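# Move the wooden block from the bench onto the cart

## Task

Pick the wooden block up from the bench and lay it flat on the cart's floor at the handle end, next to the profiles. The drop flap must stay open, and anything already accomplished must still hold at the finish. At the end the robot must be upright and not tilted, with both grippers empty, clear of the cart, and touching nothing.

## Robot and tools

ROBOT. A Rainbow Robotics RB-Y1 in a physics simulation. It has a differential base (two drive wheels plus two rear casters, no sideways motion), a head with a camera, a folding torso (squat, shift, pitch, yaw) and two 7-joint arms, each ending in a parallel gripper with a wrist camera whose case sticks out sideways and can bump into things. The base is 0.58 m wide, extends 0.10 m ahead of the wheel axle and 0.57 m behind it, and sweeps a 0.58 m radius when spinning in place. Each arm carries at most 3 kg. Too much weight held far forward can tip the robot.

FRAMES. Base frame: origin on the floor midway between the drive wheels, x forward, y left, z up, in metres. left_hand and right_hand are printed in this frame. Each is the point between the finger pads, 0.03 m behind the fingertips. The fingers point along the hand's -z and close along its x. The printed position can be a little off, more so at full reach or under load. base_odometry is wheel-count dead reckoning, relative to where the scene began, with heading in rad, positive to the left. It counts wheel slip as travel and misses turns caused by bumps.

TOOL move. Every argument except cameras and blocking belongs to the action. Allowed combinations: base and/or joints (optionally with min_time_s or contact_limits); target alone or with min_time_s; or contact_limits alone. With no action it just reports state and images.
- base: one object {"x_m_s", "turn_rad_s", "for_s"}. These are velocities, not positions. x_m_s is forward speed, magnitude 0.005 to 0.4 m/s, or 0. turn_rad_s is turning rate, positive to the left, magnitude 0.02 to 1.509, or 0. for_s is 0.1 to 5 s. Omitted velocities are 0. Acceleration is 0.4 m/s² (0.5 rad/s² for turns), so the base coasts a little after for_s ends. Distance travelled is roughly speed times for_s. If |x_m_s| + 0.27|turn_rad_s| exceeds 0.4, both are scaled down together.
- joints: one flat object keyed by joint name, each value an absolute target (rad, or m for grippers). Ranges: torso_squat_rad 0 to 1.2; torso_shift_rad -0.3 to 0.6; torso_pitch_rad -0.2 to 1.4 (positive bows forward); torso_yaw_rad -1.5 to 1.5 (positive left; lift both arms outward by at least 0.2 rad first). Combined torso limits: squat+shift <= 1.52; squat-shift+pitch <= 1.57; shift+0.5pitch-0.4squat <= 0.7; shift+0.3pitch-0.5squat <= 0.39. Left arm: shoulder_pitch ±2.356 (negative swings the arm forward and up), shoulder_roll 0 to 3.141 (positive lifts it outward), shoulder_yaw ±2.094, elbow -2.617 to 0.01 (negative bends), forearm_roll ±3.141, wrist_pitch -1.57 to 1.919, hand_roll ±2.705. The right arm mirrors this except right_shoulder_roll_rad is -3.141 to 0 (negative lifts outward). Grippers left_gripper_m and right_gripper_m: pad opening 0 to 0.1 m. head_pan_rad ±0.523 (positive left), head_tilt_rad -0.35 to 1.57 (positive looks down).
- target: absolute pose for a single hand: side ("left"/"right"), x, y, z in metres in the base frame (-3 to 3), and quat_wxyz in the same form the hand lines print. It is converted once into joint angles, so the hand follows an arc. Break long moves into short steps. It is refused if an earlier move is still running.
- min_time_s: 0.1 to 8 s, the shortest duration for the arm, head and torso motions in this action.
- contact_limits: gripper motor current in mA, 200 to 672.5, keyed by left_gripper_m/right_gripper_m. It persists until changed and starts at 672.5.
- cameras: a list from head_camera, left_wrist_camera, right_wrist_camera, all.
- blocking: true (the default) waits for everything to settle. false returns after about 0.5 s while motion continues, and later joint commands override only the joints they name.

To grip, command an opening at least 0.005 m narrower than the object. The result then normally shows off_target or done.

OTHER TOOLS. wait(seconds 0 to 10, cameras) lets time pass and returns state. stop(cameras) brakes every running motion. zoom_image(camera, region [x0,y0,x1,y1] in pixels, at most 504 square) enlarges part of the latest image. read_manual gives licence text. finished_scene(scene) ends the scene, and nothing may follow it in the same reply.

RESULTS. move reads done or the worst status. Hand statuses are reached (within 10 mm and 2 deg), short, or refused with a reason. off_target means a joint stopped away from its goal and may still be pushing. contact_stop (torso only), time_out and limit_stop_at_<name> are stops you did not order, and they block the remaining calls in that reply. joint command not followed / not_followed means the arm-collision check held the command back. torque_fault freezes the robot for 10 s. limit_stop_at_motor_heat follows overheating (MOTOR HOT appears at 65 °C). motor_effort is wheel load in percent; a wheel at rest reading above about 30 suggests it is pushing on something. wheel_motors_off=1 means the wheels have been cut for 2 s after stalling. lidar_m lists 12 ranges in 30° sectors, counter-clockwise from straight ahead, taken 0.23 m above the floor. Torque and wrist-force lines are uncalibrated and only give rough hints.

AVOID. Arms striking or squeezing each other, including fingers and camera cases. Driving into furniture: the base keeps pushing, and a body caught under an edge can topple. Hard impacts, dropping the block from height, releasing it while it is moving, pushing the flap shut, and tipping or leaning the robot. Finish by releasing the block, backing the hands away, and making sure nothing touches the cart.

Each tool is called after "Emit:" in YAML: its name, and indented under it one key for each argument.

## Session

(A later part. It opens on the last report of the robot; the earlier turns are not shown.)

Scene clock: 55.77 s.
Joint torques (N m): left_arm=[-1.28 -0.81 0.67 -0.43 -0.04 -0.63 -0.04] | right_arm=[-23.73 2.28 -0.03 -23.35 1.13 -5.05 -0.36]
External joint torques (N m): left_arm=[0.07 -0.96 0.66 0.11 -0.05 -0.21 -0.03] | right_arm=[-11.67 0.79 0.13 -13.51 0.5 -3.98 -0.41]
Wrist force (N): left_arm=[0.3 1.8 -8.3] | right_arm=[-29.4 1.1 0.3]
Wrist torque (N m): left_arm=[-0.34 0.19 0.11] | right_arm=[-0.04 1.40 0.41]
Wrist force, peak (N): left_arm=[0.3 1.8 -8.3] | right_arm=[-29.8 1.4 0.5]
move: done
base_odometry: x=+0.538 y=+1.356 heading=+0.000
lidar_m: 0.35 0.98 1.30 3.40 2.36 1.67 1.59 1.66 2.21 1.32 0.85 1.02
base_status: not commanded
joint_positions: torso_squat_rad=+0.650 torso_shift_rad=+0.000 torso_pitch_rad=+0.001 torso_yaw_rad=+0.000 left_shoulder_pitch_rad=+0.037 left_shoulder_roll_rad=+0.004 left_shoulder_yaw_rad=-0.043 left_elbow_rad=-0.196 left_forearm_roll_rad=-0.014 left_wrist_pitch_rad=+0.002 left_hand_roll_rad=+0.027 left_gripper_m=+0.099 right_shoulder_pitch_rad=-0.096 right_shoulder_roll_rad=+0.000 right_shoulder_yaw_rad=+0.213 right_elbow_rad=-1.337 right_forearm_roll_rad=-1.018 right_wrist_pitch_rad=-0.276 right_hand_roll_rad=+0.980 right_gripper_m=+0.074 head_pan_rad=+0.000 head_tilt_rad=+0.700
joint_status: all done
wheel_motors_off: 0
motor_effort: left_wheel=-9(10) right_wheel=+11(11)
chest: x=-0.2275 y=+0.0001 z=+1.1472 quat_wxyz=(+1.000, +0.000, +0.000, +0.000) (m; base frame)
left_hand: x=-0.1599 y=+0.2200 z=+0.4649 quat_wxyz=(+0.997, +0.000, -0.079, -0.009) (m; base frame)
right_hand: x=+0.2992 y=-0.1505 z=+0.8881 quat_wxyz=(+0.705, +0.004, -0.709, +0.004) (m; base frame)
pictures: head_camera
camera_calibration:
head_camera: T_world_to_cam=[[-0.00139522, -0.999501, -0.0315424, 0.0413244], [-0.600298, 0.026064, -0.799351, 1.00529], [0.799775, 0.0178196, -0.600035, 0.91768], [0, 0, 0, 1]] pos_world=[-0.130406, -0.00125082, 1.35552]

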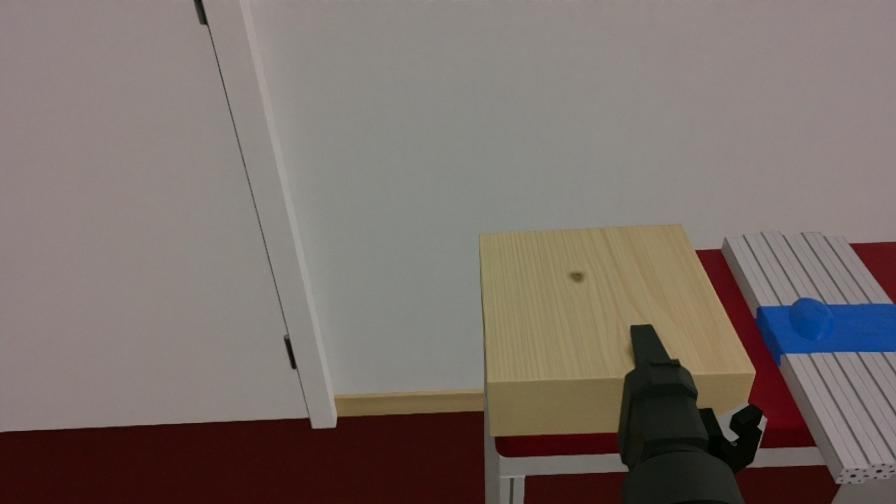

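Emit:
move:
  base: {"x_m_s":-0.3,"for_s":2.2}

Emit:
move:
  base: {"turn_rad_s":-0.7,"for_s":2.25}

Emit:
move:
  base: {"x_m_s":0.35,"for_s":3.85}

Emit:
move:
  base: {"turn_rad_s":0.7,"for_s":2.25}
  joints: {"head_pan_rad":0,"head_tilt_rad":0.6}
  cameras: ["head_camera"]

Scene clock: 61.73 s.
Joint torques (N m): left_arm=[-2.15 -0.74 1.09 -0.47 -0.08 -0.69 0.01] | right_arm=[-25.14 2.59 -0.09 -23.74 1.23 -5.43 -0.33]
External joint torques (N m): left_arm=[-0.79 -0.9 1.08 0.08 -0.08 -0.27 0.02] | right_arm=[-13.07 1.1 0.06 -13.9 0.6 -4.34 -0.38]
Wrist force (N): left_arm=[-0.2 1.4 -7.8] | right_arm=[-28.5 1.2 0.7]
Wrist torque (N m): left_arm=[-0.33 0.10 0.07] | right_arm=[-0.13 1.43 0.40]
Wrist force, peak (N): left_arm=[-0.4 1.3 -8.5] | right_arm=[-30.0 0.9 -1.4]
move: done
base_odometry: x=-0.122 y=+1.356 heading=-0.002
lidar_m: 1.00 1.65 2.20 4.22 1.38 0.98 0.92 0.98 1.30 3.27 1.53 1.30
base_status: done (sent for 2.2 of 2.2 s)
joint_positions: torso_squat_rad=+0.650 torso_shift_rad=+0.000 torso_pitch_rad=+0.001 torso_yaw_rad=+0.000 left_shoulder_pitch_rad=+0.037 left_shoulder_roll_rad=+0.004 left_shoulder_yaw_rad=-0.043 left_elbow_rad=-0.196 left_forearm_roll_rad=-0.014 left_wrist_pitch_rad=+0.002 left_hand_roll_rad=+0.027 left_gripper_m=+0.099 right_shoulder_pitch_rad=-0.095 right_shoulder_roll_rad=+0.000 right_shoulder_yaw_rad=+0.213 right_elbow_rad=-1.337 right_forearm_roll_rad=-1.018 right_wrist_pitch_rad=-0.276 right_hand_roll_rad=+0.980 right_gripper_m=+0.074 head_pan_rad=+0.000 head_tilt_rad=+0.700
joint_status: not commanded
wheel_motors_off: 0
motor_effort: left_wheel=-16(29) right_wheel=+16(53)
chest: x=-0.2276 y=+0.0000 z=+1.1472 quat_wxyz=(+1.000, +0.000, +0.000, +0.000) (m; base frame)
left_hand: x=-0.1600 y=+0.2200 z=+0.4650 quat_wxyz=(+0.997, +0.000, -0.079, -0.009) (m; base frame)
right_hand: x=+0.2990 y=-0.1506 z=+0.8880 quat_wxyz=(+0.705, +0.004, -0.709, +0.004) (m; base frame)
pictures: none

Scene clock: 65.73 s.
Joint torques (N m): left_arm=[-2.04 -0.92 0.64 -0.41 0 -0.71 -0.1] | right_arm=[-25.12 2.58 -0.44 -23.59 1.23 -5.09 -0.45]
External joint torques (N m): left_arm=[-0.68 -1.07 0.63 0.13 -0.01 -0.29 -0.1] | right_arm=[-13.05 1.1 -0.29 -13.75 0.61 -4.02 -0.5]
Wrist force (N): left_arm=[0.0 1.3 -7.1] | right_arm=[-29.1 1.4 0.3]
Wrist torque (N m): left_arm=[-0.29 0.17 0.09] | right_arm=[-0.02 1.46 0.39]
Wrist force, peak (N): left_arm=[-0.2 1.0 -8.4] | right_arm=[-29.6 2.2 0.8]
move: done
base_odometry: x=-0.122 y=+1.356 heading=-1.588
lidar_m: 2.99 1.54 1.28 1.00 1.62 2.16 4.24 1.43 1.00 0.94 0.96 1.26
base_status: done (sent for 2.27 of 2.27 s)
joint_positions: torso_squat_rad=+0.650 torso_shift_rad=+0.000 torso_pitch_rad=+0.001 torso_yaw_rad=+0.000 left_shoulder_pitch_rad=+0.037 left_shoulder_roll_rad=+0.004 left_shoulder_yaw_rad=-0.043 left_elbow_rad=-0.196 left_forearm_roll_rad=-0.014 left_wrist_pitch_rad=+0.002 left_hand_roll_rad=+0.027 left_gripper_m=+0.099 right_shoulder_pitch_rad=-0.095 right_shoulder_roll_rad=+0.000 right_shoulder_yaw_rad=+0.213 right_elbow_rad=-1.337 right_forearm_roll_rad=-1.018 right_wrist_pitch_rad=-0.276 right_hand_roll_rad=+0.980 right_gripper_m=+0.074 head_pan_rad=+0.000 head_tilt_rad=+0.700
joint_status: not commanded
wheel_motors_off: 0
motor_effort: left_wheel=+18(55) right_wheel=+6(49)
chest: x=-0.2276 y=+0.0000 z=+1.1472 quat_wxyz=(+1.000, +0.000, +0.000, +0.000) (m; base frame)
left_hand: x=-0.1600 y=+0.2200 z=+0.4650 quat_wxyz=(+0.997, +0.000, -0.079, -0.009) (m; base frame)
right_hand: x=+0.2990 y=-0.1506 z=+0.8879 quat_wxyz=(+0.705, +0.004, -0.709, +0.004) (m; base frame)
pictures: none

Scene clock: 70.80 s.
Joint torques (N m): left_arm=[-0.95 -0.94 0.97 -0.46 -0.05 -0.61 -0.01] | right_arm=[-24.84 3.09 -0.65 -23.69 1.2 -5.03 -0.27]
External joint torques (N m): left_arm=[0.4 -1.1 0.95 0.08 -0.06 -0.19 0] | right_arm=[-12.78 1.6 -0.49 -13.86 0.58 -3.96 -0.32]
Wrist force (N): left_arm=[-0.3 1.2 -8.5] | right_arm=[-29.0 1.1 0.4]
Wrist torque (N m): left_arm=[-0.30 0.10 0.10] | right_arm=[-0.04 1.45 0.39]
Wrist force, peak (N): left_arm=[0.1 1.6 -8.6] | right_arm=[-30.1 1.2 1.5]
move: done
base_odometry: x=-0.145 y=+0.003 heading=-1.588
lidar_m: 2.72 1.39 0.98 0.92 1.21 1.67 4.33 1.32 0.93 0.86 0.87 1.16
base_status: done (sent for 3.87 of 3.87 s)
joint_positions: torso_squat_rad=+0.650 torso_shift_rad=+0.000 torso_pitch_rad=+0.001 torso_yaw_rad=+0.000 left_shoulder_pitch_rad=+0.037 left_shoulder_roll_rad=+0.004 left_shoulder_yaw_rad=-0.043 left_elbow_rad=-0.196 left_forearm_roll_rad=-0.014 left_wrist_pitch_rad=+0.002 left_hand_roll_rad=+0.027 left_gripper_m=+0.099 right_shoulder_pitch_rad=-0.095 right_shoulder_roll_rad=+0.000 right_shoulder_yaw_rad=+0.213 right_elbow_rad=-1.337 right_forearm_roll_rad=-1.018 right_wrist_pitch_rad=-0.276 right_hand_roll_rad=+0.980 right_gripper_m=+0.074 head_pan_rad=+0.000 head_tilt_rad=+0.700
joint_status: not commanded
wheel_motors_off: 0
motor_effort: left_wheel=+0(51) right_wheel=+1(43)
chest: x=-0.2275 y=+0.0000 z=+1.1472 quat_wxyz=(+1.000, +0.000, +0.000, +0.000) (m; base frame)
left_hand: x=-0.1598 y=+0.2200 z=+0.4650 quat_wxyz=(+0.997, +0.000, -0.079, -0.009) (m; base frame)
right_hand: x=+0.2991 y=-0.1506 z=+0.8879 quat_wxyz=(+0.705, +0.004, -0.709, +0.004) (m; base frame)
pictures: none

Scene clock: 74.80 s.
Joint torques (N m): left_arm=[-1.39 -0.97 0.83 -0.35 -0.12 -0.62 -0.02] | right_arm=[-24.8 3.12 -0.54 -23.86 1.14 -5.14 -0.32]
External joint torques (N m): left_arm=[-0.03 -1.13 0.82 0.19 -0.12 -0.2 -0.02] | right_arm=[-12.74 1.63 -0.39 -14.03 0.51 -4.07 -0.38]
Wrist force (N): left_arm=[-0.2 1.3 -7.7] | right_arm=[-28.8 1.0 0.3]
Wrist torque (N m): left_arm=[-0.28 0.12 0.10] | right_arm=[-0.10 1.44 0.40]
Wrist force, peak (N): left_arm=[-0.1 1.5 -8.5] | right_arm=[-29.4 -0.4 -0.1]
move: done
base_odometry: x=-0.146 y=+0.003 heading=-0.002
lidar_m: 0.92 1.22 1.67 3.85 1.25 0.89 0.85 0.88 1.19 2.98 1.35 0.97
base_status: done (sent for 2.27 of 2.27 s)
joint_positions: torso_squat_rad=+0.650 torso_shift_rad=+0.000 torso_pitch_rad=+0.001 torso_yaw_rad=+0.000 left_shoulder_pitch_rad=+0.037 left_shoulder_roll_rad=+0.004 left_shoulder_yaw_rad=-0.043 left_elbow_rad=-0.196 left_forearm_roll_rad=-0.014 left_wrist_pitch_rad=+0.002 left_hand_roll_rad=+0.027 left_gripper_m=+0.099 right_shoulder_pitch_rad=-0.095 right_shoulder_roll_rad=+0.000 right_shoulder_yaw_rad=+0.213 right_elbow_rad=-1.337 right_forearm_roll_rad=-1.018 right_wrist_pitch_rad=-0.276 right_hand_roll_rad=+0.980 right_gripper_m=+0.074 head_pan_rad=+0.000 head_tilt_rad=+0.600
joint_status: all done
wheel_motors_off: 0
motor_effort: left_wheel=+4(46) right_wheel=+16(44)
chest: x=-0.2275 y=+0.0000 z=+1.1472 quat_wxyz=(+1.000, +0.000, +0.000, +0.000) (m; base frame)
left_hand: x=-0.1599 y=+0.2201 z=+0.4650 quat_wxyz=(+0.997, +0.000, -0.079, -0.009) (m; base frame)
right_hand: x=+0.2991 y=-0.1506 z=+0.8879 quat_wxyz=(+0.705, +0.004, -0.709, +0.004) (m; base frame)
pictures: head_camera
camera_calibration:
head_camera: T_world_to_cam=[[0.00184788, -0.9995, -0.0315753, 0.0419317], [-0.517428, 0.0260642, -0.85533, 1.09775], [0.855725, 0.0179185, -0.517121, 0.817583], [0, 0, 0, 1]] pos_world=[-0.131699, -0.00135106, 1.36305]

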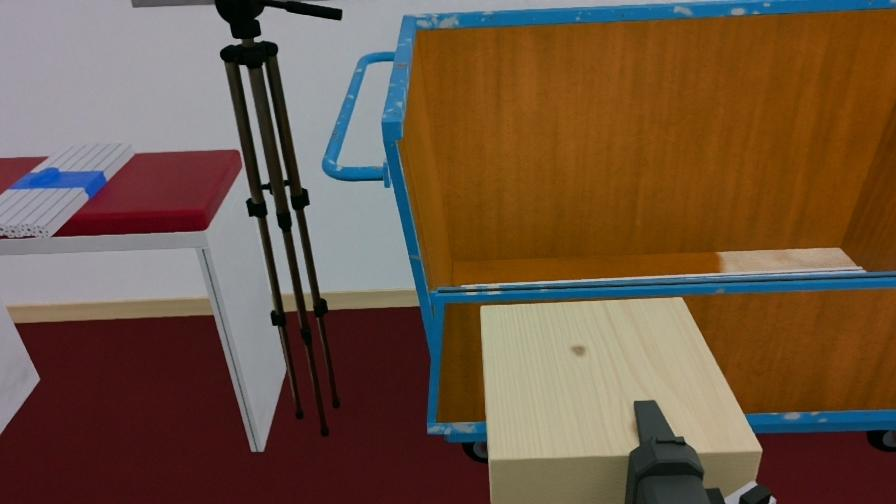

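Emit:
move:
  base: {"x_m_s":0.1,"for_s":0.9}
  joints: {"torso_squat_rad":0.1,"head_tilt_rad":1.05}

Emit:
move:
  joints: {"torso_pitch_rad":0.35,"head_tilt_rad":0.75,"right_shoulder_pitch_rad":-0.3}
  cameras: ["head_camera"]

Scene clock: 81.93 s.
Joint torques (N m): left_arm=[-0.93 -0.83 0.61 -0.46 -0.06 -0.6 -0.05] | right_arm=[-25.07 3.39 -0.45 -23.7 1.21 -5.2 -0.35]
External joint torques (N m): left_arm=[0.42 -0.98 0.6 0.09 -0.06 -0.18 -0.04] | right_arm=[-13.01 1.9 -0.3 -13.86 0.59 -4.13 -0.4]
Wrist force (N): left_arm=[-0.7 1.4 -7.3] | right_arm=[-28.9 1.2 0.6]
Wrist torque (N m): left_arm=[-0.33 0.10 0.11] | right_arm=[-0.07 1.48 0.43]
Wrist force, peak (N): left_arm=[0.0 0.8 -8.5] | right_arm=[-30.7 1.5 2.1]
move: done
base_odometry: x=-0.056 y=+0.003 heading=-0.001
lidar_m: 0.83 1.12 1.62 4.21 1.37 0.98 0.93 0.98 1.32 3.29 1.24 0.88
base_status: done (sent for 0.9 of 0.9 s)
joint_positions: torso_squat_rad=+0.100 torso_shift_rad=+0.000 torso_pitch_rad=+0.001 torso_yaw_rad=+0.000 left_shoulder_pitch_rad=+0.037 left_shoulder_roll_rad=+0.004 left_shoulder_yaw_rad=-0.043 left_elbow_rad=-0.196 left_forearm_roll_rad=-0.014 left_wrist_pitch_rad=+0.002 left_hand_roll_rad=+0.027 left_gripper_m=+0.099 right_shoulder_pitch_rad=-0.095 right_shoulder_roll_rad=+0.000 right_shoulder_yaw_rad=+0.213 right_elbow_rad=-1.337 right_forearm_roll_rad=-1.018 right_wrist_pitch_rad=-0.276 right_hand_roll_rad=+0.980 right_gripper_m=+0.074 head_pan_rad=+0.000 head_tilt_rad=+1.050
joint_status: all done
wheel_motors_off: 0
motor_effort: left_wheel=+12(33) right_wheel=-11(50)
chest: x=-0.2274 y=+0.0000 z=+1.2864 quat_wxyz=(+1.000, +0.000, +0.001, +0.000) (m; base frame)
left_hand: x=-0.1598 y=+0.2201 z=+0.6042 quat_wxyz=(+0.997, +0.000, -0.079, -0.009) (m; base frame)
right_hand: x=+0.2992 y=-0.1506 z=+1.0270 quat_wxyz=(+0.705, +0.004, -0.709, +0.004) (m; base frame)
pictures: none

Scene clock: 83.90 s.
Joint torques (N m): left_arm=[7.28 -0.49 0.83 3.22 -0.1 0.08 0.08] | right_arm=[-21.06 3.97 -0.01 -23.21 1.1 -4.96 -0.37]
External joint torques (N m): left_arm=[-0.85 -0.76 0.8 0.03 -0.1 -0.19 0.07] | right_arm=[-12.06 1.99 -0.35 -13.88 0.49 -3.92 -0.42]
Wrist force (N): left_arm=[1.8 1.6 -8.0] | right_arm=[-27.8 0.9 -3.6]
Wrist torque (N m): left_arm=[-0.38 0.22 0.08] | right_arm=[-0.23 1.47 0.39]
Wrist force, peak (N): left_arm=[2.9 1.2 -8.5] | right_arm=[-35.3 -0.6 3.6]
move: done
base_odometry: x=-0.056 y=+0.003 heading=-0.001
lidar_m: 0.83 1.12 1.62 4.23 1.38 0.99 0.93 0.98 1.32 3.28 1.25 0.88
base_status: not commanded
joint_positions: torso_squat_rad=+0.100 torso_shift_rad=+0.000 torso_pitch_rad=+0.351 torso_yaw_rad=+0.000 left_shoulder_pitch_rad=+0.037 left_shoulder_roll_rad=+0.004 left_shoulder_yaw_rad=-0.043 left_elbow_rad=-0.196 left_forearm_roll_rad=-0.014 left_wrist_pitch_rad=+0.002 left_hand_roll_rad=+0.027 left_gripper_m=+0.099 right_shoulder_pitch_rad=-0.297 right_shoulder_roll_rad=+0.000 right_shoulder_yaw_rad=+0.213 right_elbow_rad=-1.337 right_forearm_roll_rad=-1.018 right_wrist_pitch_rad=-0.276 right_hand_roll_rad=+0.980 right_gripper_m=+0.074 head_pan_rad=+0.000 head_tilt_rad=+0.750
joint_status: all done
wheel_motors_off: 0
motor_effort: left_wheel=+11(15) right_wheel=-12(13)
chest: x=-0.1213 y=+0.0001 z=+1.2676 quat_wxyz=(+0.985, +0.000, +0.175, +0.000) (m; base frame)
left_hand: x=-0.2919 y=+0.2201 z=+0.6035 quat_wxyz=(+0.995, -0.002, +0.096, -0.009) (m; base frame)
right_hand: x=+0.3658 y=-0.1124 z=+0.9251 quat_wxyz=(+0.759, +0.033, -0.649, +0.023) (m; base frame)
pictures: head_camera
camera_calibration:
head_camera: T_world_to_cam=[[-0.0135665, -0.999502, -0.0285039, 0.0399546], [-0.864246, 0.026058, -0.502395, 0.751512], [0.502887, 0.0178187, -0.864168, 1.21236], [0, 0, 0, 1]] pos_world=[0.0403539, -0.00125083, 1.42638]

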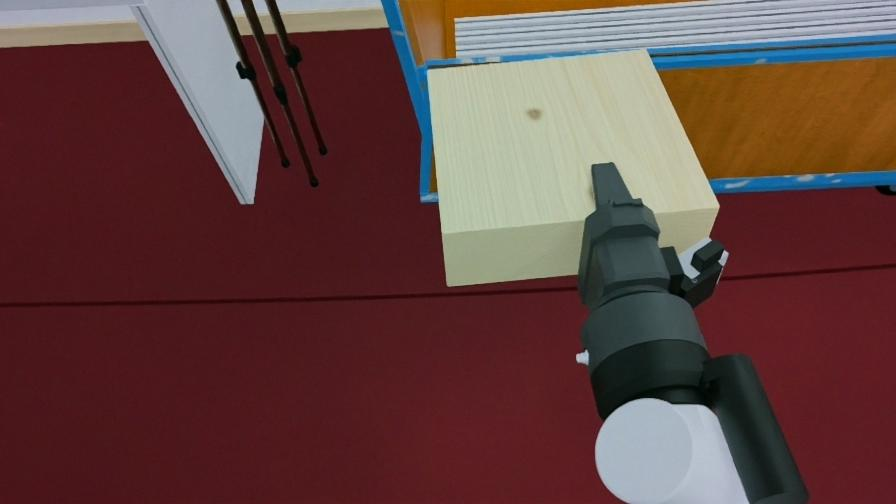

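Emit:
move:
  joints: {"head_tilt_rad":0.45,"head_pan_rad":-0.2,"torso_pitch_rad":0.5}
  cameras: ["head_camera"]

Scene clock: 85.87 s.
Joint torques (N m): left_arm=[11.13 -0.86 0.83 4.68 -0.06 0.4 0.05] | right_arm=[-17.58 4.08 0.13 -21.53 1.33 -4.61 -0.41]
External joint torques (N m): left_arm=[-0.82 -1.17 0.8 -0.02 -0.05 -0.17 0.03] | right_arm=[-11.69 1.82 -0.61 -12.89 0.75 -3.61 -0.46]
Wrist force (N): left_arm=[3.3 0.9 -7.0] | right_arm=[-26.7 0.6 -7.7]
Wrist torque (N m): left_arm=[-0.26 0.33 0.06] | right_arm=[-0.32 1.39 0.36]
Wrist force, peak (N): left_arm=[2.9 2.0 -8.3] | right_arm=[-29.5 0.4 -7.6]
move: done
base_odometry: x=-0.056 y=+0.003 heading=-0.001
lidar_m: 0.83 1.12 1.61 4.22 1.38 0.98 0.93 0.98 1.31 3.28 1.23 0.87
base_status: not commanded
joint_positions: torso_squat_rad=+0.100 torso_shift_rad=+0.000 torso_pitch_rad=+0.501 torso_yaw_rad=+0.000 left_shoulder_pitch_rad=+0.037 left_shoulder_roll_rad=+0.004 left_shoulder_yaw_rad=-0.043 left_elbow_rad=-0.196 left_forearm_roll_rad=-0.014 left_wrist_pitch_rad=+0.002 left_hand_roll_rad=+0.027 left_gripper_m=+0.099 right_shoulder_pitch_rad=-0.297 right_shoulder_roll_rad=+0.000 right_shoulder_yaw_rad=+0.213 right_elbow_rad=-1.337 right_forearm_roll_rad=-1.018 right_wrist_pitch_rad=-0.276 right_hand_roll_rad=+0.980 right_gripper_m=+0.074 head_pan_rad=-0.200 head_tilt_rad=+0.450
joint_status: all done
wheel_motors_off: 0
motor_effort: left_wheel=+10(13) right_wheel=-11(12)
chest: x=-0.0791 y=+0.0001 z=+1.2484 quat_wxyz=(+0.969, +0.000, +0.248, +0.000) (m; base frame)
left_hand: x=-0.3470 y=+0.2201 z=+0.6173 quat_wxyz=(+0.985, -0.003, +0.170, -0.008) (m; base frame)
right_hand: x=+0.3515 y=-0.1124 z=+0.8371 quat_wxyz=(+0.806, +0.034, -0.591, +0.021) (m; base frame)
pictures: head_camera
camera_calibration:
head_camera: T_world_to_cam=[[-0.183412, -0.980874, 0.065164, -0.0863424], [-0.768183, 0.101647, -0.632109, 0.972897], [0.613396, -0.165994, -0.772134, 1.01417], [0, 0, 0, 1]] pos_world=[0.109439, -0.0152368, 1.40368]

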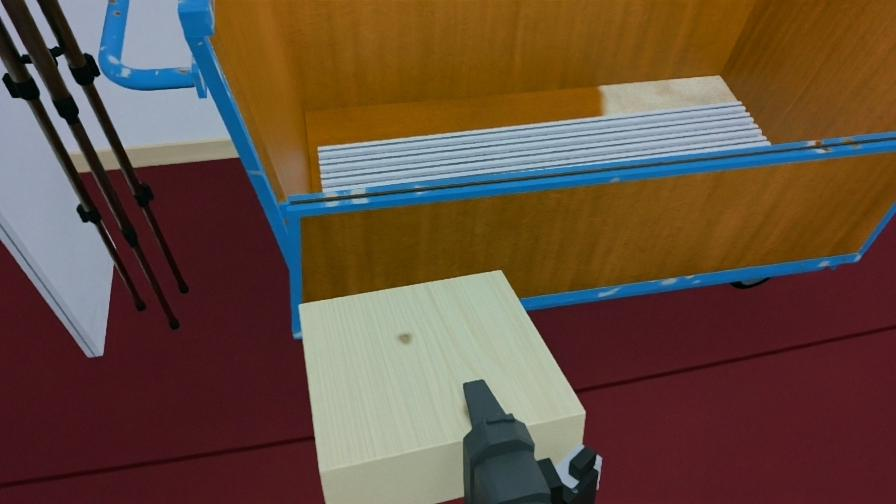

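Emit:
move:
  joints: {"head_tilt_rad":0.65,"head_pan_rad":0,"torso_pitch_rad":0.7,"torso_squat_rad":0.1,"right_shoulder_pitch_rad":-0.75}

Emit:
move:
  base: {"x_m_s":0.2,"for_s":2.2}
  cameras: ["head_camera"]

Scene clock: 93.70 s.
Joint torques (N m): left_arm=[15.33 -0.29 0.87 6.68 -0.14 0.79 -0.02] | right_arm=[-23.22 6.27 0.73 -23.72 1.34 -4.78 -0.42]
External joint torques (N m): left_arm=[-1.29 -0.64 0.83 0.13 -0.12 -0.14 -0.05] | right_arm=[-12.31 2.92 -0.19 -14.07 0.71 -3.87 -0.48]
Motor temperatures (°C): left_arm=[30 28 32 35 34 32 37] | right_arm=[35 30 32 35 35 37 34]
Wrist force (N): left_arm=[4.4 1.0 -7.0] | right_arm=[-28.1 -0.4 -1.4]
Wrist torque (N m): left_arm=[-0.27 0.44 0.06] | right_arm=[-0.37 1.53 0.42]
Wrist force, peak (N): left_arm=[3.6 2.3 -8.3] | right_arm=[-33.6 -1.8 -5.3]
move: done
base_odometry: x=-0.056 y=+0.003 heading=-0.001
lidar_m: 0.83 1.13 1.61 4.22 1.39 0.99 0.94 0.98 1.31 3.29 1.24 0.88
base_status: not commanded
joint_positions: torso_squat_rad=+0.100 torso_shift_rad=+0.000 torso_pitch_rad=+0.701 torso_yaw_rad=+0.000 left_shoulder_pitch_rad=+0.037 left_shoulder_roll_rad=+0.004 left_shoulder_yaw_rad=-0.043 left_elbow_rad=-0.196 left_forearm_roll_rad=-0.014 left_wrist_pitch_rad=+0.002 left_hand_roll_rad=+0.027 left_gripper_m=+0.099 right_shoulder_pitch_rad=-0.747 right_shoulder_roll_rad=+0.000 right_shoulder_yaw_rad=+0.213 right_elbow_rad=-1.337 right_forearm_roll_rad=-1.018 right_wrist_pitch_rad=-0.276 right_hand_roll_rad=+0.980 right_gripper_m=+0.074 head_pan_rad=+0.000 head_tilt_rad=+0.650
joint_status: all done
wheel_motors_off: 0
motor_effort: left_wheel=+10(14) right_wheel=-9(13)
chest: x=-0.0280 y=+0.0001 z=+1.2134 quat_wxyz=(+0.939, +0.000, +0.343, +0.000) (m; base frame)
left_hand: x=-0.4161 y=+0.2200 z=+0.6482 quat_wxyz=(+0.963, -0.003, +0.268, -0.008) (m; base frame)
right_hand: x=+0.4919 y=-0.0207 z=+0.9028 quat_wxyz=(+0.730, +0.103, -0.674, +0.049) (m; base frame)
pictures: none

Scene clock: 96.77 s.
Joint torques (N m): left_arm=[15.55 -0.33 1.05 6.66 -0.04 0.7 -0.02] | right_arm=[-23.36 9.72 1.93 -22.84 -0.31 -3.79 -2.36]
External joint torques (N m): left_arm=[-1.08 -0.67 1 0.1 -0.03 -0.23 -0.05] | right_arm=[-12.45 6.4 1.03 -13.19 -0.94 -2.76 -2.41]
Wrist force (N): left_arm=[4.4 1.7 -7.0] | right_arm=[-28.3 0.1 -2.1]
Wrist torque (N m): left_arm=[-0.35 0.40 0.06] | right_arm=[-0.48 0.83 2.08]
Wrist force, peak (N): left_arm=[4.6 1.3 -7.5] | right_arm=[-11.9 -116.5 154.7]
move: done
base_odometry: x=+0.385 y=+0.003 heading=+0.000
lidar_m: 0.44 0.48 0.78 4.12 2.04 1.45 1.37 1.42 1.91 4.82 0.62 0.46
base_status: done (sent for 2.2 of 2.2 s)
joint_positions: torso_squat_rad=+0.100 torso_shift_rad=+0.000 torso_pitch_rad=+0.701 torso_yaw_rad=+0.000 left_shoulder_pitch_rad=+0.037 left_shoulder_roll_rad=+0.004 left_shoulder_yaw_rad=-0.043 left_elbow_rad=-0.196 left_forearm_roll_rad=-0.014 left_wrist_pitch_rad=+0.002 left_hand_roll_rad=+0.027 left_gripper_m=+0.099 right_shoulder_pitch_rad=-0.747 right_shoulder_roll_rad=-0.001 right_shoulder_yaw_rad=+0.213 right_elbow_rad=-1.337 right_forearm_roll_rad=-1.017 right_wrist_pitch_rad=-0.276 right_hand_roll_rad=+0.981 right_gripper_m=+0.074 head_pan_rad=+0.000 head_tilt_rad=+0.650
joint_status: not commanded
wheel_motors_off: 0
on_its_own: the wheels pushed hard for 0.4 s: something may have held the robot back, and base_odometry may count slip
motor_effort: left_wheel=+5(37) right_wheel=-4(91)
chest: x=-0.0281 y=+0.0001 z=+1.2134 quat_wxyz=(+0.939, +0.000, +0.343, +0.000) (m; base frame)
left_hand: x=-0.4161 y=+0.2200 z=+0.6482 quat_wxyz=(+0.963, -0.003, +0.268, -0.008) (m; base frame)
right_hand: x=+0.4921 y=-0.0213 z=+0.9029 quat_wxyz=(+0.730, +0.103, -0.674, +0.050) (m; base frame)
pictures: head_camera
camera_calibration:
head_camera: T_world_to_cam=[[-0.0202277, -0.999503, -0.0241609, 0.0342735], [-0.961709, 0.0260579, -0.272829, 0.533821], [0.273324, 0.0177171, -0.961759, 1.21334], [0, 0, 0, 1]] pos_world=[0.182441, -0.00115058, 1.31341]

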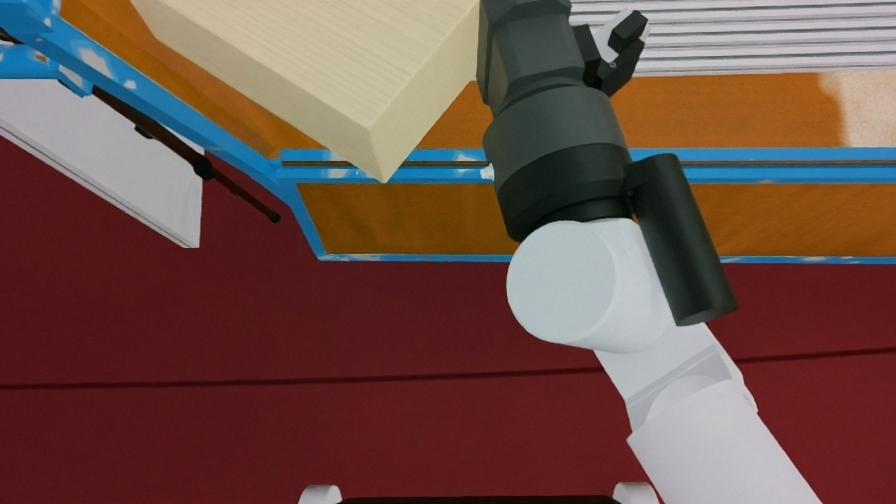

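Emit:
move:
  base: {"x_m_s":-0.1,"for_s":2.0}
  joints: {"head_tilt_rad":0.5}
  cameras: ["head_camera"]

Scene clock: 100.53 s.
Joint torques (N m): left_arm=[14.93 -0.25 0.91 6.71 -0.06 0.76 0.08] | right_arm=[-23.03 9.05 2.34 -22.92 -0.36 -4.05 -2.37]
External joint torques (N m): left_arm=[-1.69 -0.59 0.87 0.16 -0.05 -0.17 0.05] | right_arm=[-12.11 5.73 1.43 -13.26 -0.99 -3.11 -2.42]
Wrist force (N): left_arm=[4.9 1.1 -6.7] | right_arm=[-28.9 -0.9 -2.0]
Wrist torque (N m): left_arm=[-0.28 0.46 0.08] | right_arm=[-0.49 0.78 2.13]
Wrist force, peak (N): left_arm=[5.0 1.2 -7.5] | right_arm=[-30.0 -1.0 -0.9]
move: done
base_odometry: x=+0.185 y=+0.003 heading=+0.001
lidar_m: 0.64 0.68 1.49 4.86 1.74 1.24 1.16 1.23 1.64 4.16 0.91 0.67
base_status: done (sent for 2 of 2 s)
joint_positions: torso_squat_rad=+0.100 torso_shift_rad=+0.000 torso_pitch_rad=+0.701 torso_yaw_rad=+0.000 left_shoulder_pitch_rad=+0.037 left_shoulder_roll_rad=+0.004 left_shoulder_yaw_rad=-0.043 left_elbow_rad=-0.196 left_forearm_roll_rad=-0.014 left_wrist_pitch_rad=+0.002 left_hand_roll_rad=+0.027 left_gripper_m=+0.099 right_shoulder_pitch_rad=-0.747 right_shoulder_roll_rad=-0.001 right_shoulder_yaw_rad=+0.213 right_elbow_rad=-1.337 right_forearm_roll_rad=-1.017 right_wrist_pitch_rad=-0.276 right_hand_roll_rad=+0.981 right_gripper_m=+0.074 head_pan_rad=+0.000 head_tilt_rad=+0.500
joint_status: all done
wheel_motors_off: 0
motor_effort: left_wheel=+7(31) right_wheel=-17(26)
chest: x=-0.0281 y=+0.0001 z=+1.2135 quat_wxyz=(+0.939, +0.000, +0.343, +0.000) (m; base frame)
left_hand: x=-0.4162 y=+0.2200 z=+0.6482 quat_wxyz=(+0.963, -0.003, +0.268, -0.008) (m; base frame)
right_hand: x=+0.4921 y=-0.0212 z=+0.9029 quat_wxyz=(+0.730, +0.103, -0.674, +0.050) (m; base frame)
pictures: head_camera
camera_calibration:
head_camera: T_world_to_cam=[[-0.0163881, -0.999503, -0.0269183, 0.0375497], [-0.910069, 0.0260616, -0.413637, 0.718086], [0.414133, 0.0177188, -0.910044, 1.12689], [0, 0, 0, 1]] pos_world=[0.18744, -0.00115057, 1.32356]

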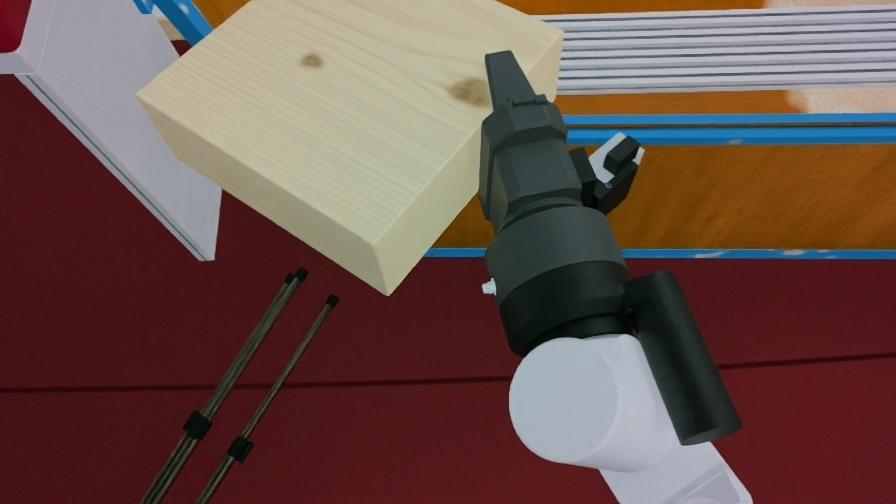

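Emit:
move:
  base: {"x_m_s":-0.25,"for_s":1.3}
  joints: {"head_tilt_rad":0.3,"head_pan_rad":0.5,"torso_pitch_rad":0.3}
  cameras: ["head_camera"]

Emit:
move:
  joints: {"head_tilt_rad":0.9,"head_pan_rad":0.5}
  cameras: ["head_camera"]

Scene clock: 115.97 s.
Joint torques (N m): left_arm=[5.74 -0.49 1.09 2.63 -0.14 -0.1 -0.03] | right_arm=[-30.87 5.95 -1.62 -23.44 -0.23 -5.25 -2.18]
External joint torques (N m): left_arm=[-1.07 -0.74 1.06 -0.05 -0.14 -0.28 -0.04] | right_arm=[-13.6 4.84 -0.86 -13.32 -0.84 -4.25 -2.22]
Wrist force (N): left_arm=[2.0 1.2 -8.1] | right_arm=[-28.0 1.6 8.5]
Wrist torque (N m): left_arm=[-0.29 0.27 0.08] | right_arm=[0.45 0.81 2.05]
Wrist force, peak (N): left_arm=[5.3 1.0 -7.5] | right_arm=[-30.7 -2.6 -3.0]
move: done
base_odometry: x=-0.140 y=+0.003 heading=+0.002
lidar_m: 0.96 1.21 1.67 3.79 1.26 0.89 0.85 0.90 1.21 3.05 1.35 1.00
base_status: done (sent for 1.3 of 1.3 s)
joint_positions: torso_squat_rad=+0.100 torso_shift_rad=+0.000 torso_pitch_rad=+0.301 torso_yaw_rad=+0.000 left_shoulder_pitch_rad=+0.037 left_shoulder_roll_rad=+0.004 left_shoulder_yaw_rad=-0.043 left_elbow_rad=-0.196 left_forearm_roll_rad=-0.014 left_wrist_pitch_rad=+0.002 left_hand_roll_rad=+0.027 left_gripper_m=+0.099 right_shoulder_pitch_rad=-0.747 right_shoulder_roll_rad=-0.001 right_shoulder_yaw_rad=+0.213 right_elbow_rad=-1.337 right_forearm_roll_rad=-1.017 right_wrist_pitch_rad=-0.276 right_hand_roll_rad=+0.980 right_gripper_m=+0.074 head_pan_rad=+0.500 head_tilt_rad=+0.300
joint_status: all done
wheel_motors_off: 0
motor_effort: left_wheel=+16(36) right_wheel=-16(41)
chest: x=-0.1360 y=+0.0001 z=+1.2725 quat_wxyz=(+0.989, +0.000, +0.150, +0.000) (m; base frame)
left_hand: x=-0.2732 y=+0.2200 z=+0.6008 quat_wxyz=(+0.997, -0.002, +0.071, -0.009) (m; base frame)
right_hand: x=+0.4639 y=-0.0208 z=+1.1890 quat_wxyz=(+0.581, +0.091, -0.805, +0.070) (m; base frame)
pictures: head_camera
camera_calibration:
head_camera: T_world_to_cam=[[0.458133, -0.871874, -0.173062, 0.276888], [-0.501331, -0.0926679, -0.860279, 1.27722], [0.734018, 0.480883, -0.479551, 0.684746], [0, 0, 0, 1]] pos_world=[0.0108431, 0.0304859, 1.47506]

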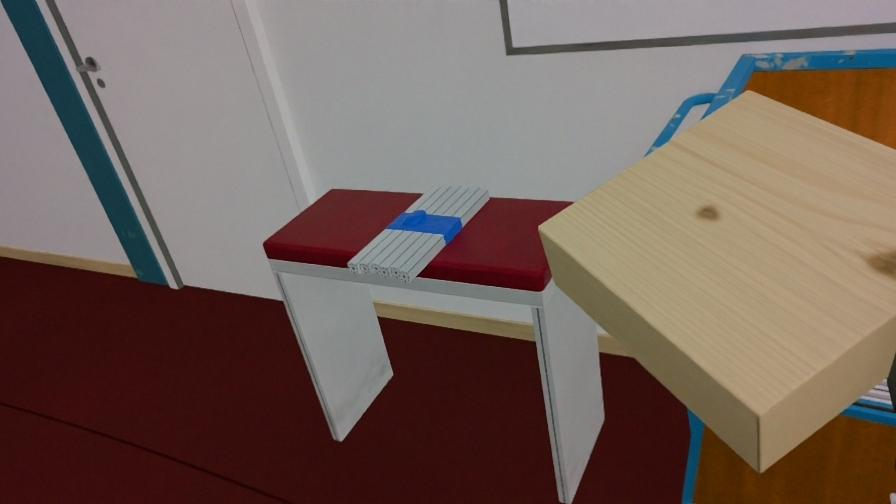

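Scene clock: 117.03 s.
Joint torques (N m): left_arm=[5.67 -0.59 0.91 2.59 -0.1 -0.04 -0.15] | right_arm=[-30.69 5.66 -1.89 -23.5 -0.31 -5.24 -2.13]
External joint torques (N m): left_arm=[-1.14 -0.83 0.89 -0.09 -0.1 -0.21 -0.15] | right_arm=[-13.43 4.56 -1.12 -13.39 -0.92 -4.25 -2.18]
Wrist force (N): left_arm=[2.2 0.7 -8.1] | right_arm=[-27.5 1.4 8.8]
Wrist torque (N m): left_arm=[-0.20 0.33 0.09] | right_arm=[0.52 0.79 2.02]
Wrist force, peak (N): left_arm=[2.1 1.4 -8.3] | right_arm=[-28.1 2.1 9.3]
move: done
base_odometry: x=-0.140 y=+0.003 heading=+0.002
lidar_m: 0.97 1.22 1.66 3.81 1.25 0.89 0.85 0.89 1.20 3.05 1.35 1.01
base_status: not commanded
joint_positions: torso_squat_rad=+0.100 torso_shift_rad=+0.000 torso_pitch_rad=+0.301 torso_yaw_rad=+0.000 left_shoulder_pitch_rad=+0.037 left_shoulder_roll_rad=+0.004 left_shoulder_yaw_rad=-0.043 left_elbow_rad=-0.196 left_forearm_roll_rad=-0.014 left_wrist_pitch_rad=+0.002 left_hand_roll_rad=+0.027 left_gripper_m=+0.099 right_shoulder_pitch_rad=-0.747 right_shoulder_roll_rad=-0.001 right_shoulder_yaw_rad=+0.213 right_elbow_rad=-1.337 right_forearm_roll_rad=-1.017 right_wrist_pitch_rad=-0.276 right_hand_roll_rad=+0.980 right_gripper_m=+0.074 head_pan_rad=+0.500 head_tilt_rad=+0.900
joint_status: all done
wheel_motors_off: 0
motor_effort: left_wheel=+16(17) right_wheel=-17(17)
chest: x=-0.1360 y=+0.0001 z=+1.2725 quat_wxyz=(+0.989, +0.000, +0.150, +0.000) (m; base frame)
left_hand: x=-0.2732 y=+0.2200 z=+0.6008 quat_wxyz=(+0.997, -0.002, +0.071, -0.009) (m; base frame)
right_hand: x=+0.4639 y=-0.0208 z=+1.1890 quat_wxyz=(+0.581, +0.091, -0.805, +0.070) (m; base frame)
pictures: head_camera
camera_calibration:
head_camera: T_world_to_cam=[[0.442171, -0.880808, -0.169297, 0.270443], [-0.834713, -0.335028, -0.437047, 0.642032], [0.328235, 0.334564, -0.883362, 1.25051], [0, 0, 0, 1]] pos_world=[0.00586954, 0.0349309, 1.43104]

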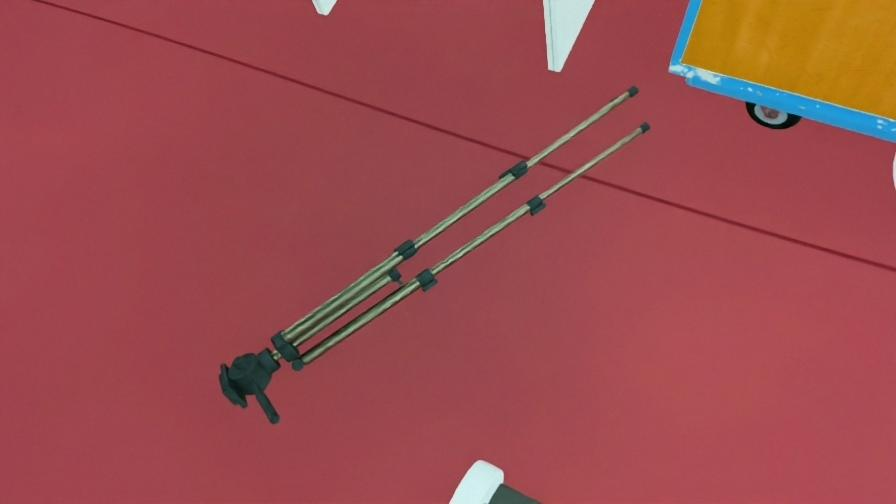

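Emit:
move:
  joints: {"head_tilt_rad":0.75,"head_pan_rad":0,"torso_pitch_rad":0.0,"torso_squat_rad":0.5,"right_shoulder_pitch_rad":-0.1,"right_shoulder_roll_rad":-0.05}
  cameras: ["head_camera"]

Scene clock: 124.13 s.
Joint torques (N m): left_arm=[-1.82 -0.94 0.9 -0.49 -0.08 -0.69 -0.11] | right_arm=[-24.5 4.66 -2.18 -23.36 -0.27 -5.18 -2.24]
External joint torques (N m): left_arm=[-0.45 -1.1 0.89 0.06 -0.08 -0.27 -0.1] | right_arm=[-12.36 4.27 -1.46 -13.57 -0.89 -4.03 -2.29]
Wrist force (N): left_arm=[0.3 1.3 -7.3] | right_arm=[-28.5 2.2 -0.1]
Wrist torque (N m): left_arm=[-0.28 0.18 0.12] | right_arm=[-0.04 0.83 2.07]
Wrist force, peak (N): left_arm=[1.6 1.1 -8.5] | right_arm=[-35.8 0.8 -0.5]
move: done
base_odometry: x=-0.140 y=+0.003 heading=+0.002
lidar_m: 0.96 1.20 1.67 3.80 1.24 0.90 0.85 0.90 1.20 3.04 1.35 1.02
base_status: not commanded
joint_positions: torso_squat_rad=+0.500 torso_shift_rad=+0.000 torso_pitch_rad=+0.001 torso_yaw_rad=+0.000 left_shoulder_pitch_rad=+0.037 left_shoulder_roll_rad=+0.004 left_shoulder_yaw_rad=-0.043 left_elbow_rad=-0.196 left_forearm_roll_rad=-0.014 left_wrist_pitch_rad=+0.002 left_hand_roll_rad=+0.027 left_gripper_m=+0.099 right_shoulder_pitch_rad=-0.097 right_shoulder_roll_rad=-0.051 right_shoulder_yaw_rad=+0.213 right_elbow_rad=-1.337 right_forearm_roll_rad=-1.017 right_wrist_pitch_rad=-0.276 right_hand_roll_rad=+0.980 right_gripper_m=+0.074 head_pan_rad=+0.000 head_tilt_rad=+0.750
joint_status: all done
wheel_motors_off: 0
motor_effort: left_wheel=+16(17) right_wheel=-18(20)
chest: x=-0.2277 y=+0.0001 z=+1.2043 quat_wxyz=(+1.000, +0.000, +0.000, +0.000) (m; base frame)
left_hand: x=-0.1599 y=+0.2200 z=+0.5220 quat_wxyz=(+0.997, +0.000, -0.079, -0.009) (m; base frame)
right_hand: x=+0.3003 y=-0.1697 z=+0.9438 quat_wxyz=(+0.704, -0.015, -0.710, +0.021) (m; base frame)
pictures: head_camera
camera_calibration:
head_camera: T_world_to_cam=[[-0.00295785, -0.999502, -0.0314301, 0.0426467], [-0.639233, 0.0260601, -0.768572, 0.999564], [0.769008, 0.0178179, -0.638991, 1.00054], [0, 0, 0, 1]] pos_world=[-0.130345, -0.00125082, 1.40891]

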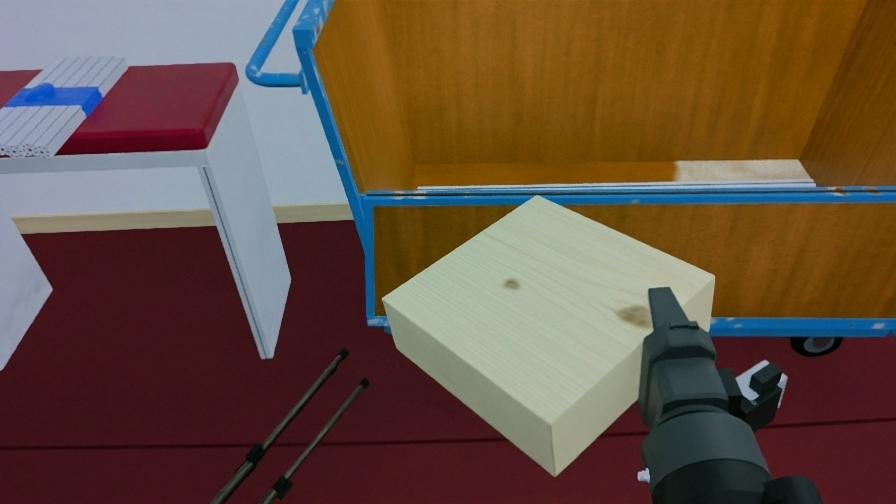

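Emit:
move:
  joints: {"left_shoulder_pitch_rad":0.5,"left_shoulder_roll_rad":0.3,"left_shoulder_yaw_rad":-0.4,"left_elbow_rad":-1.95,"left_forearm_roll_rad":0,"left_wrist_pitch_rad":0}

Emit:
move:
  target: {"side":"left","x":0.19,"y":0.1,"z":0.943,"quat_wxyz":[0.653,-0.271,-0.653,-0.271]}
  cameras: ["head_camera","left_wrist_camera"]

Scene clock: 132.30 s.
Joint torques (N m): left_arm=[-2.55 0.17 1.7 -9.82 0.23 -2.11 -0.1] | right_arm=[-24.55 4.27 -2.21 -23.36 -0.26 -5.17 -2.28]
External joint torques (N m): left_arm=[-0.23 -0.62 0.4 0.48 0.2 -0.14 -0.05] | right_arm=[-12.42 3.87 -1.49 -13.56 -0.87 -4.02 -2.33]
Wrist force (N): left_arm=[-5.9 0.7 -2.5] | right_arm=[-29.1 2.7 -0.3]
Wrist torque (N m): left_arm=[-0.24 -0.20 0.14] | right_arm=[-0.13 0.79 2.08]
Wrist force, peak (N): left_arm=[-0.5 1.6 -8.6] | right_arm=[-29.8 2.5 0.2]
move: done
base_odometry: x=-0.140 y=+0.003 heading=+0.002
lidar_m: 0.97 1.20 1.66 3.80 1.24 0.89 0.85 0.89 1.19 3.04 1.37 1.00
base_status: not commanded
joint_positions: torso_squat_rad=+0.500 torso_shift_rad=+0.000 torso_pitch_rad=+0.001 torso_yaw_rad=+0.000 left_shoulder_pitch_rad=+0.500 left_shoulder_roll_rad=+0.300 left_shoulder_yaw_rad=-0.400 left_elbow_rad=-1.950 left_forearm_roll_rad=+0.000 left_wrist_pitch_rad=+0.000 left_hand_roll_rad=+0.027 left_gripper_m=+0.099 right_shoulder_pitch_rad=-0.097 right_shoulder_roll_rad=-0.051 right_shoulder_yaw_rad=+0.213 right_elbow_rad=-1.337 right_forearm_roll_rad=-1.017 right_wrist_pitch_rad=-0.276 right_hand_roll_rad=+0.980 right_gripper_m=+0.074 head_pan_rad=+0.000 head_tilt_rad=+0.750
joint_status: all done
wheel_motors_off: 0
motor_effort: left_wheel=+17(18) right_wheel=-16(18)
chest: x=-0.2276 y=+0.0000 z=+1.2043 quat_wxyz=(+1.000, +0.000, +0.000, +0.000) (m; base frame)
left_hand: x=+0.1168 y=+0.1428 z=+0.9162 quat_wxyz=(+0.755, -0.074, -0.635, -0.147) (m; base frame)
right_hand: x=+0.3004 y=-0.1697 z=+0.9437 quat_wxyz=(+0.704, -0.015, -0.710, +0.021) (m; base frame)
pictures: none

Scene clock: 133.60 s.
Joint torques (N m): left_arm=[-10.05 3.89 6.73 -7.12 0.14 -1.97 -0.13] | right_arm=[-24.76 4.44 -2.26 -23.36 -0.25 -4.93 -2.21]
External joint torques (N m): left_arm=[0.97 -2.23 -0.12 0.49 -0.2 -0.11 -0.08] | right_arm=[-12.63 4.05 -1.54 -13.57 -0.86 -3.78 -2.26]
Wrist force (N): left_arm=[-6.2 1.1 -1.8] | right_arm=[-28.5 3.0 0.8]
Wrist torque (N m): left_arm=[-0.28 -0.24 0.11] | right_arm=[-0.08 0.79 2.03]
Wrist force, peak (N): left_arm=[-6.8 2.3 -2.0] | right_arm=[-29.5 2.7 0.4]
move: done
base_odometry: x=-0.140 y=+0.003 heading=+0.002
lidar_m: 0.98 1.21 1.67 3.79 1.26 0.89 0.85 0.89 1.20 3.05 1.36 1.01
base_status: not commanded
joint_positions: torso_squat_rad=+0.500 torso_shift_rad=+0.000 torso_pitch_rad=+0.001 torso_yaw_rad=+0.000 left_shoulder_pitch_rad=-0.143 left_shoulder_roll_rad=+0.703 left_shoulder_yaw_rad=-0.771 left_elbow_rad=-1.524 left_forearm_roll_rad=+0.240 left_wrist_pitch_rad=-0.429 left_hand_roll_rad=+0.372 left_gripper_m=+0.099 right_shoulder_pitch_rad=-0.097 right_shoulder_roll_rad=-0.051 right_shoulder_yaw_rad=+0.213 right_elbow_rad=-1.337 right_forearm_roll_rad=-1.017 right_wrist_pitch_rad=-0.276 right_hand_roll_rad=+0.980 right_gripper_m=+0.074 head_pan_rad=+0.000 head_tilt_rad=+0.750
joint_status: all done
wheel_motors_off: 0
motor_effort: left_wheel=+15(19) right_wheel=-17(19)
chest: x=-0.2276 y=+0.0001 z=+1.2043 quat_wxyz=(+1.000, +0.000, +0.000, +0.000) (m; base frame)
left_hand: x=+0.1902 y=+0.1001 z=+0.9432 quat_wxyz=(+0.653, -0.271, -0.653, -0.271) (m; base frame)
left_hand_status: reached (checked arc, planned for 1.0 s): 0 mm and 0.0 deg off.
right_hand: x=+0.3004 y=-0.1697 z=+0.9437 quat_wxyz=(+0.704, -0.015, -0.710, +0.021) (m; base frame)
pictures: head_camera, left_wrist_camera
camera_calibration:
head_camera: T_world_to_cam=[[-0.00288631, -0.9995, -0.0314952, 0.0427476], [-0.639343, 0.0260618, -0.76848, 0.999484], [0.768916, 0.0179181, -0.639098, 1.00061], [0, 0, 0, 1]] pos_world=[-0.130245, -0.00125107, 1.40892]
left_wrist_camera: T_world_to_cam=[[0.0249932, 0.0124377, 0.99961, -0.949464], [-0.95286, -0.302154, 0.0275838, 0.214447], [0.302379, -0.953178, 0.00429964, 0.10644], [0, 0, 0, 1]] pos_world=[0.195883, 0.178061, 0.942721]

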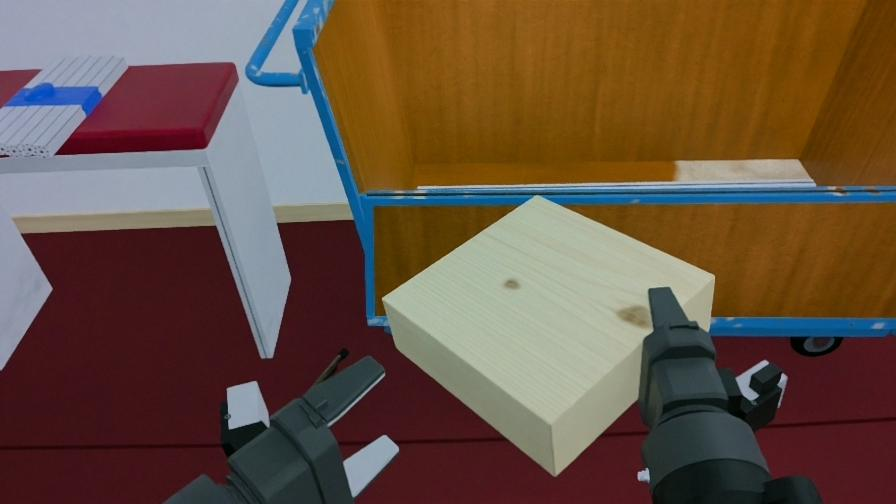

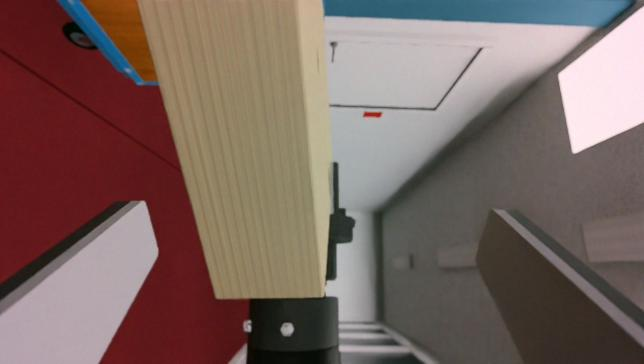

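Emit:
move:
  target: {"side":"left","x":0.195,"y":0.095,"z":0.91,"quat_wxyz":[0.653,-0.271,-0.653,-0.271]}

Emit:
move:
  target: {"side":"left","x":0.245,"y":0.045,"z":0.91,"quat_wxyz":[0.653,-0.271,-0.653,-0.271]}
  cameras: ["head_camera","left_wrist_camera"]

Scene clock: 139.43 s.
Joint torques (N m): left_arm=[-11.48 4.9 6.66 -6.52 0.19 -2.19 -0.24] | right_arm=[-24.27 4.75 -2.3 -23.28 -0.22 -5.17 -2.16]
External joint torques (N m): left_arm=[0.02 -0.58 0.43 0.76 -0.21 -0.32 -0.19] | right_arm=[-12.14 4.36 -1.58 -13.49 -0.83 -4.02 -2.21]
Wrist force (N): left_arm=[-5.8 0.8 -2.0] | right_arm=[-29.1 2.4 0.2]
Wrist torque (N m): left_arm=[-0.20 -0.13 0.24] | right_arm=[-0.08 0.75 2.02]
Wrist force, peak (N): left_arm=[-6.8 2.5 -0.9] | right_arm=[-29.4 3.5 0.3]
move: done
base_odometry: x=-0.140 y=+0.003 heading=+0.002
lidar_m: 0.97 1.20 1.66 3.80 1.26 0.89 0.85 0.90 1.21 3.04 1.36 1.01
base_status: not commanded
joint_positions: torso_squat_rad=+0.500 torso_shift_rad=+0.000 torso_pitch_rad=+0.001 torso_yaw_rad=+0.000 left_shoulder_pitch_rad=-0.185 left_shoulder_roll_rad=+0.619 left_shoulder_yaw_rad=-0.807 left_elbow_rad=-1.334 left_forearm_roll_rad=+0.219 left_wrist_pitch_rad=-0.534 left_hand_roll_rad=+0.364 left_gripper_m=+0.099 right_shoulder_pitch_rad=-0.097 right_shoulder_roll_rad=-0.051 right_shoulder_yaw_rad=+0.213 right_elbow_rad=-1.337 right_forearm_roll_rad=-1.017 right_wrist_pitch_rad=-0.276 right_hand_roll_rad=+0.980 right_gripper_m=+0.074 head_pan_rad=+0.000 head_tilt_rad=+0.750
joint_status: all done
wheel_motors_off: 0
motor_effort: left_wheel=+15(17) right_wheel=-17(18)
chest: x=-0.2276 y=+0.0000 z=+1.2043 quat_wxyz=(+1.000, +0.000, +0.000, +0.000) (m; base frame)
left_hand: x=+0.1949 y=+0.0950 z=+0.9103 quat_wxyz=(+0.654, -0.270, -0.653, -0.271) (m; base frame)
left_hand_status: reached (checked arc, planned for 0.5 s): 0 mm and 0.1 deg off.
right_hand: x=+0.3004 y=-0.1697 z=+0.9437 quat_wxyz=(+0.704, -0.015, -0.710, +0.021) (m; base frame)
pictures: none

Scene clock: 140.33 s.
Joint torques (N m): left_arm=[-12.93 2.95 6.29 -6.37 0.21 -2.07 0.07] | right_arm=[-24.74 4.48 -1.76 -23.32 -0.36 -5.13 -2.15]
External joint torques (N m): left_arm=[1.63 -0.44 0.46 0.94 -0.2 -0.22 0.12] | right_arm=[-12.61 4.08 -1.04 -13.53 -0.97 -3.99 -2.2]
Wrist force (N): left_arm=[-5.6 2.1 -1.8] | right_arm=[-28.8 3.0 0.1]
Wrist torque (N m): left_arm=[-0.33 -0.24 0.13] | right_arm=[-0.12 0.76 2.03]
Wrist force, peak (N): left_arm=[-5.9 2.0 -2.7] | right_arm=[-29.0 2.6 -0.6]
move: done
base_odometry: x=-0.140 y=+0.003 heading=+0.002
lidar_m: 0.97 1.20 1.66 3.80 1.26 0.90 0.85 0.89 1.21 3.04 1.35 1.01
base_status: not commanded
joint_positions: torso_squat_rad=+0.500 torso_shift_rad=+0.000 torso_pitch_rad=+0.001 torso_yaw_rad=+0.000 left_shoulder_pitch_rad=-0.365 left_shoulder_roll_rad=+0.448 left_shoulder_yaw_rad=-0.830 left_elbow_rad=-1.103 left_forearm_roll_rad=+0.209 left_wrist_pitch_rad=-0.518 left_hand_roll_rad=+0.386 left_gripper_m=+0.099 right_shoulder_pitch_rad=-0.097 right_shoulder_roll_rad=-0.051 right_shoulder_yaw_rad=+0.213 right_elbow_rad=-1.337 right_forearm_roll_rad=-1.017 right_wrist_pitch_rad=-0.276 right_hand_roll_rad=+0.980 right_gripper_m=+0.074 head_pan_rad=+0.000 head_tilt_rad=+0.750
joint_status: all done
wheel_motors_off: 0
motor_effort: left_wheel=+15(18) right_wheel=-16(18)
chest: x=-0.2276 y=+0.0000 z=+1.2043 quat_wxyz=(+1.000, +0.000, +0.000, +0.000) (m; base frame)
left_hand: x=+0.2450 y=+0.0449 z=+0.9103 quat_wxyz=(+0.653, -0.271, -0.653, -0.271) (m; base frame)
left_hand_status: reached (checked arc, planned for 0.6 s): 0 mm and 0.0 deg off.
right_hand: x=+0.3004 y=-0.1697 z=+0.9437 quat_wxyz=(+0.704, -0.015, -0.710, +0.021) (m; base frame)
pictures: head_camera, left_wrist_camera
camera_calibration:
head_camera: T_world_to_cam=[[-0.00288631, -0.9995, -0.0314952, 0.0426477], [-0.639343, 0.0260618, -0.76848, 0.999487], [0.768916, 0.0179181, -0.639098, 1.00061], [0, 0, 0, 1]] pos_world=[-0.130245, -0.00135107, 1.40892]
left_wrist_camera: T_world_to_cam=[[0.0251569, 0.0125897, 0.999604, -0.917216], [-0.952885, -0.302057, 0.0277854, 0.250771], [0.302288, -0.953207, 0.00439769, 0.0372075], [0, 0, 0, 1]] pos_world=[0.250782, 0.122761, 0.909721]

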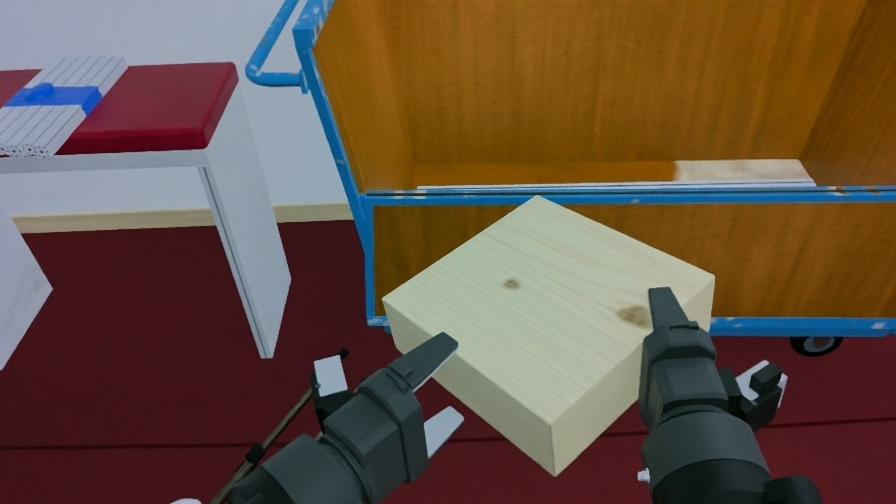

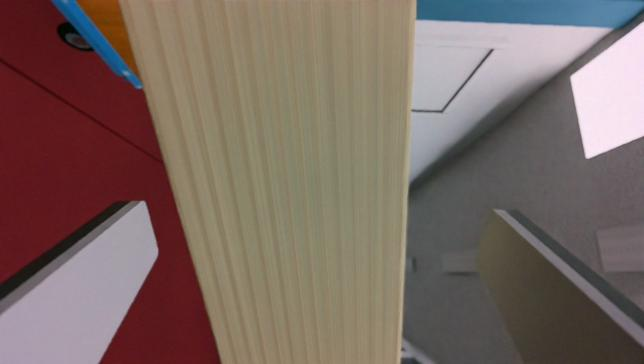

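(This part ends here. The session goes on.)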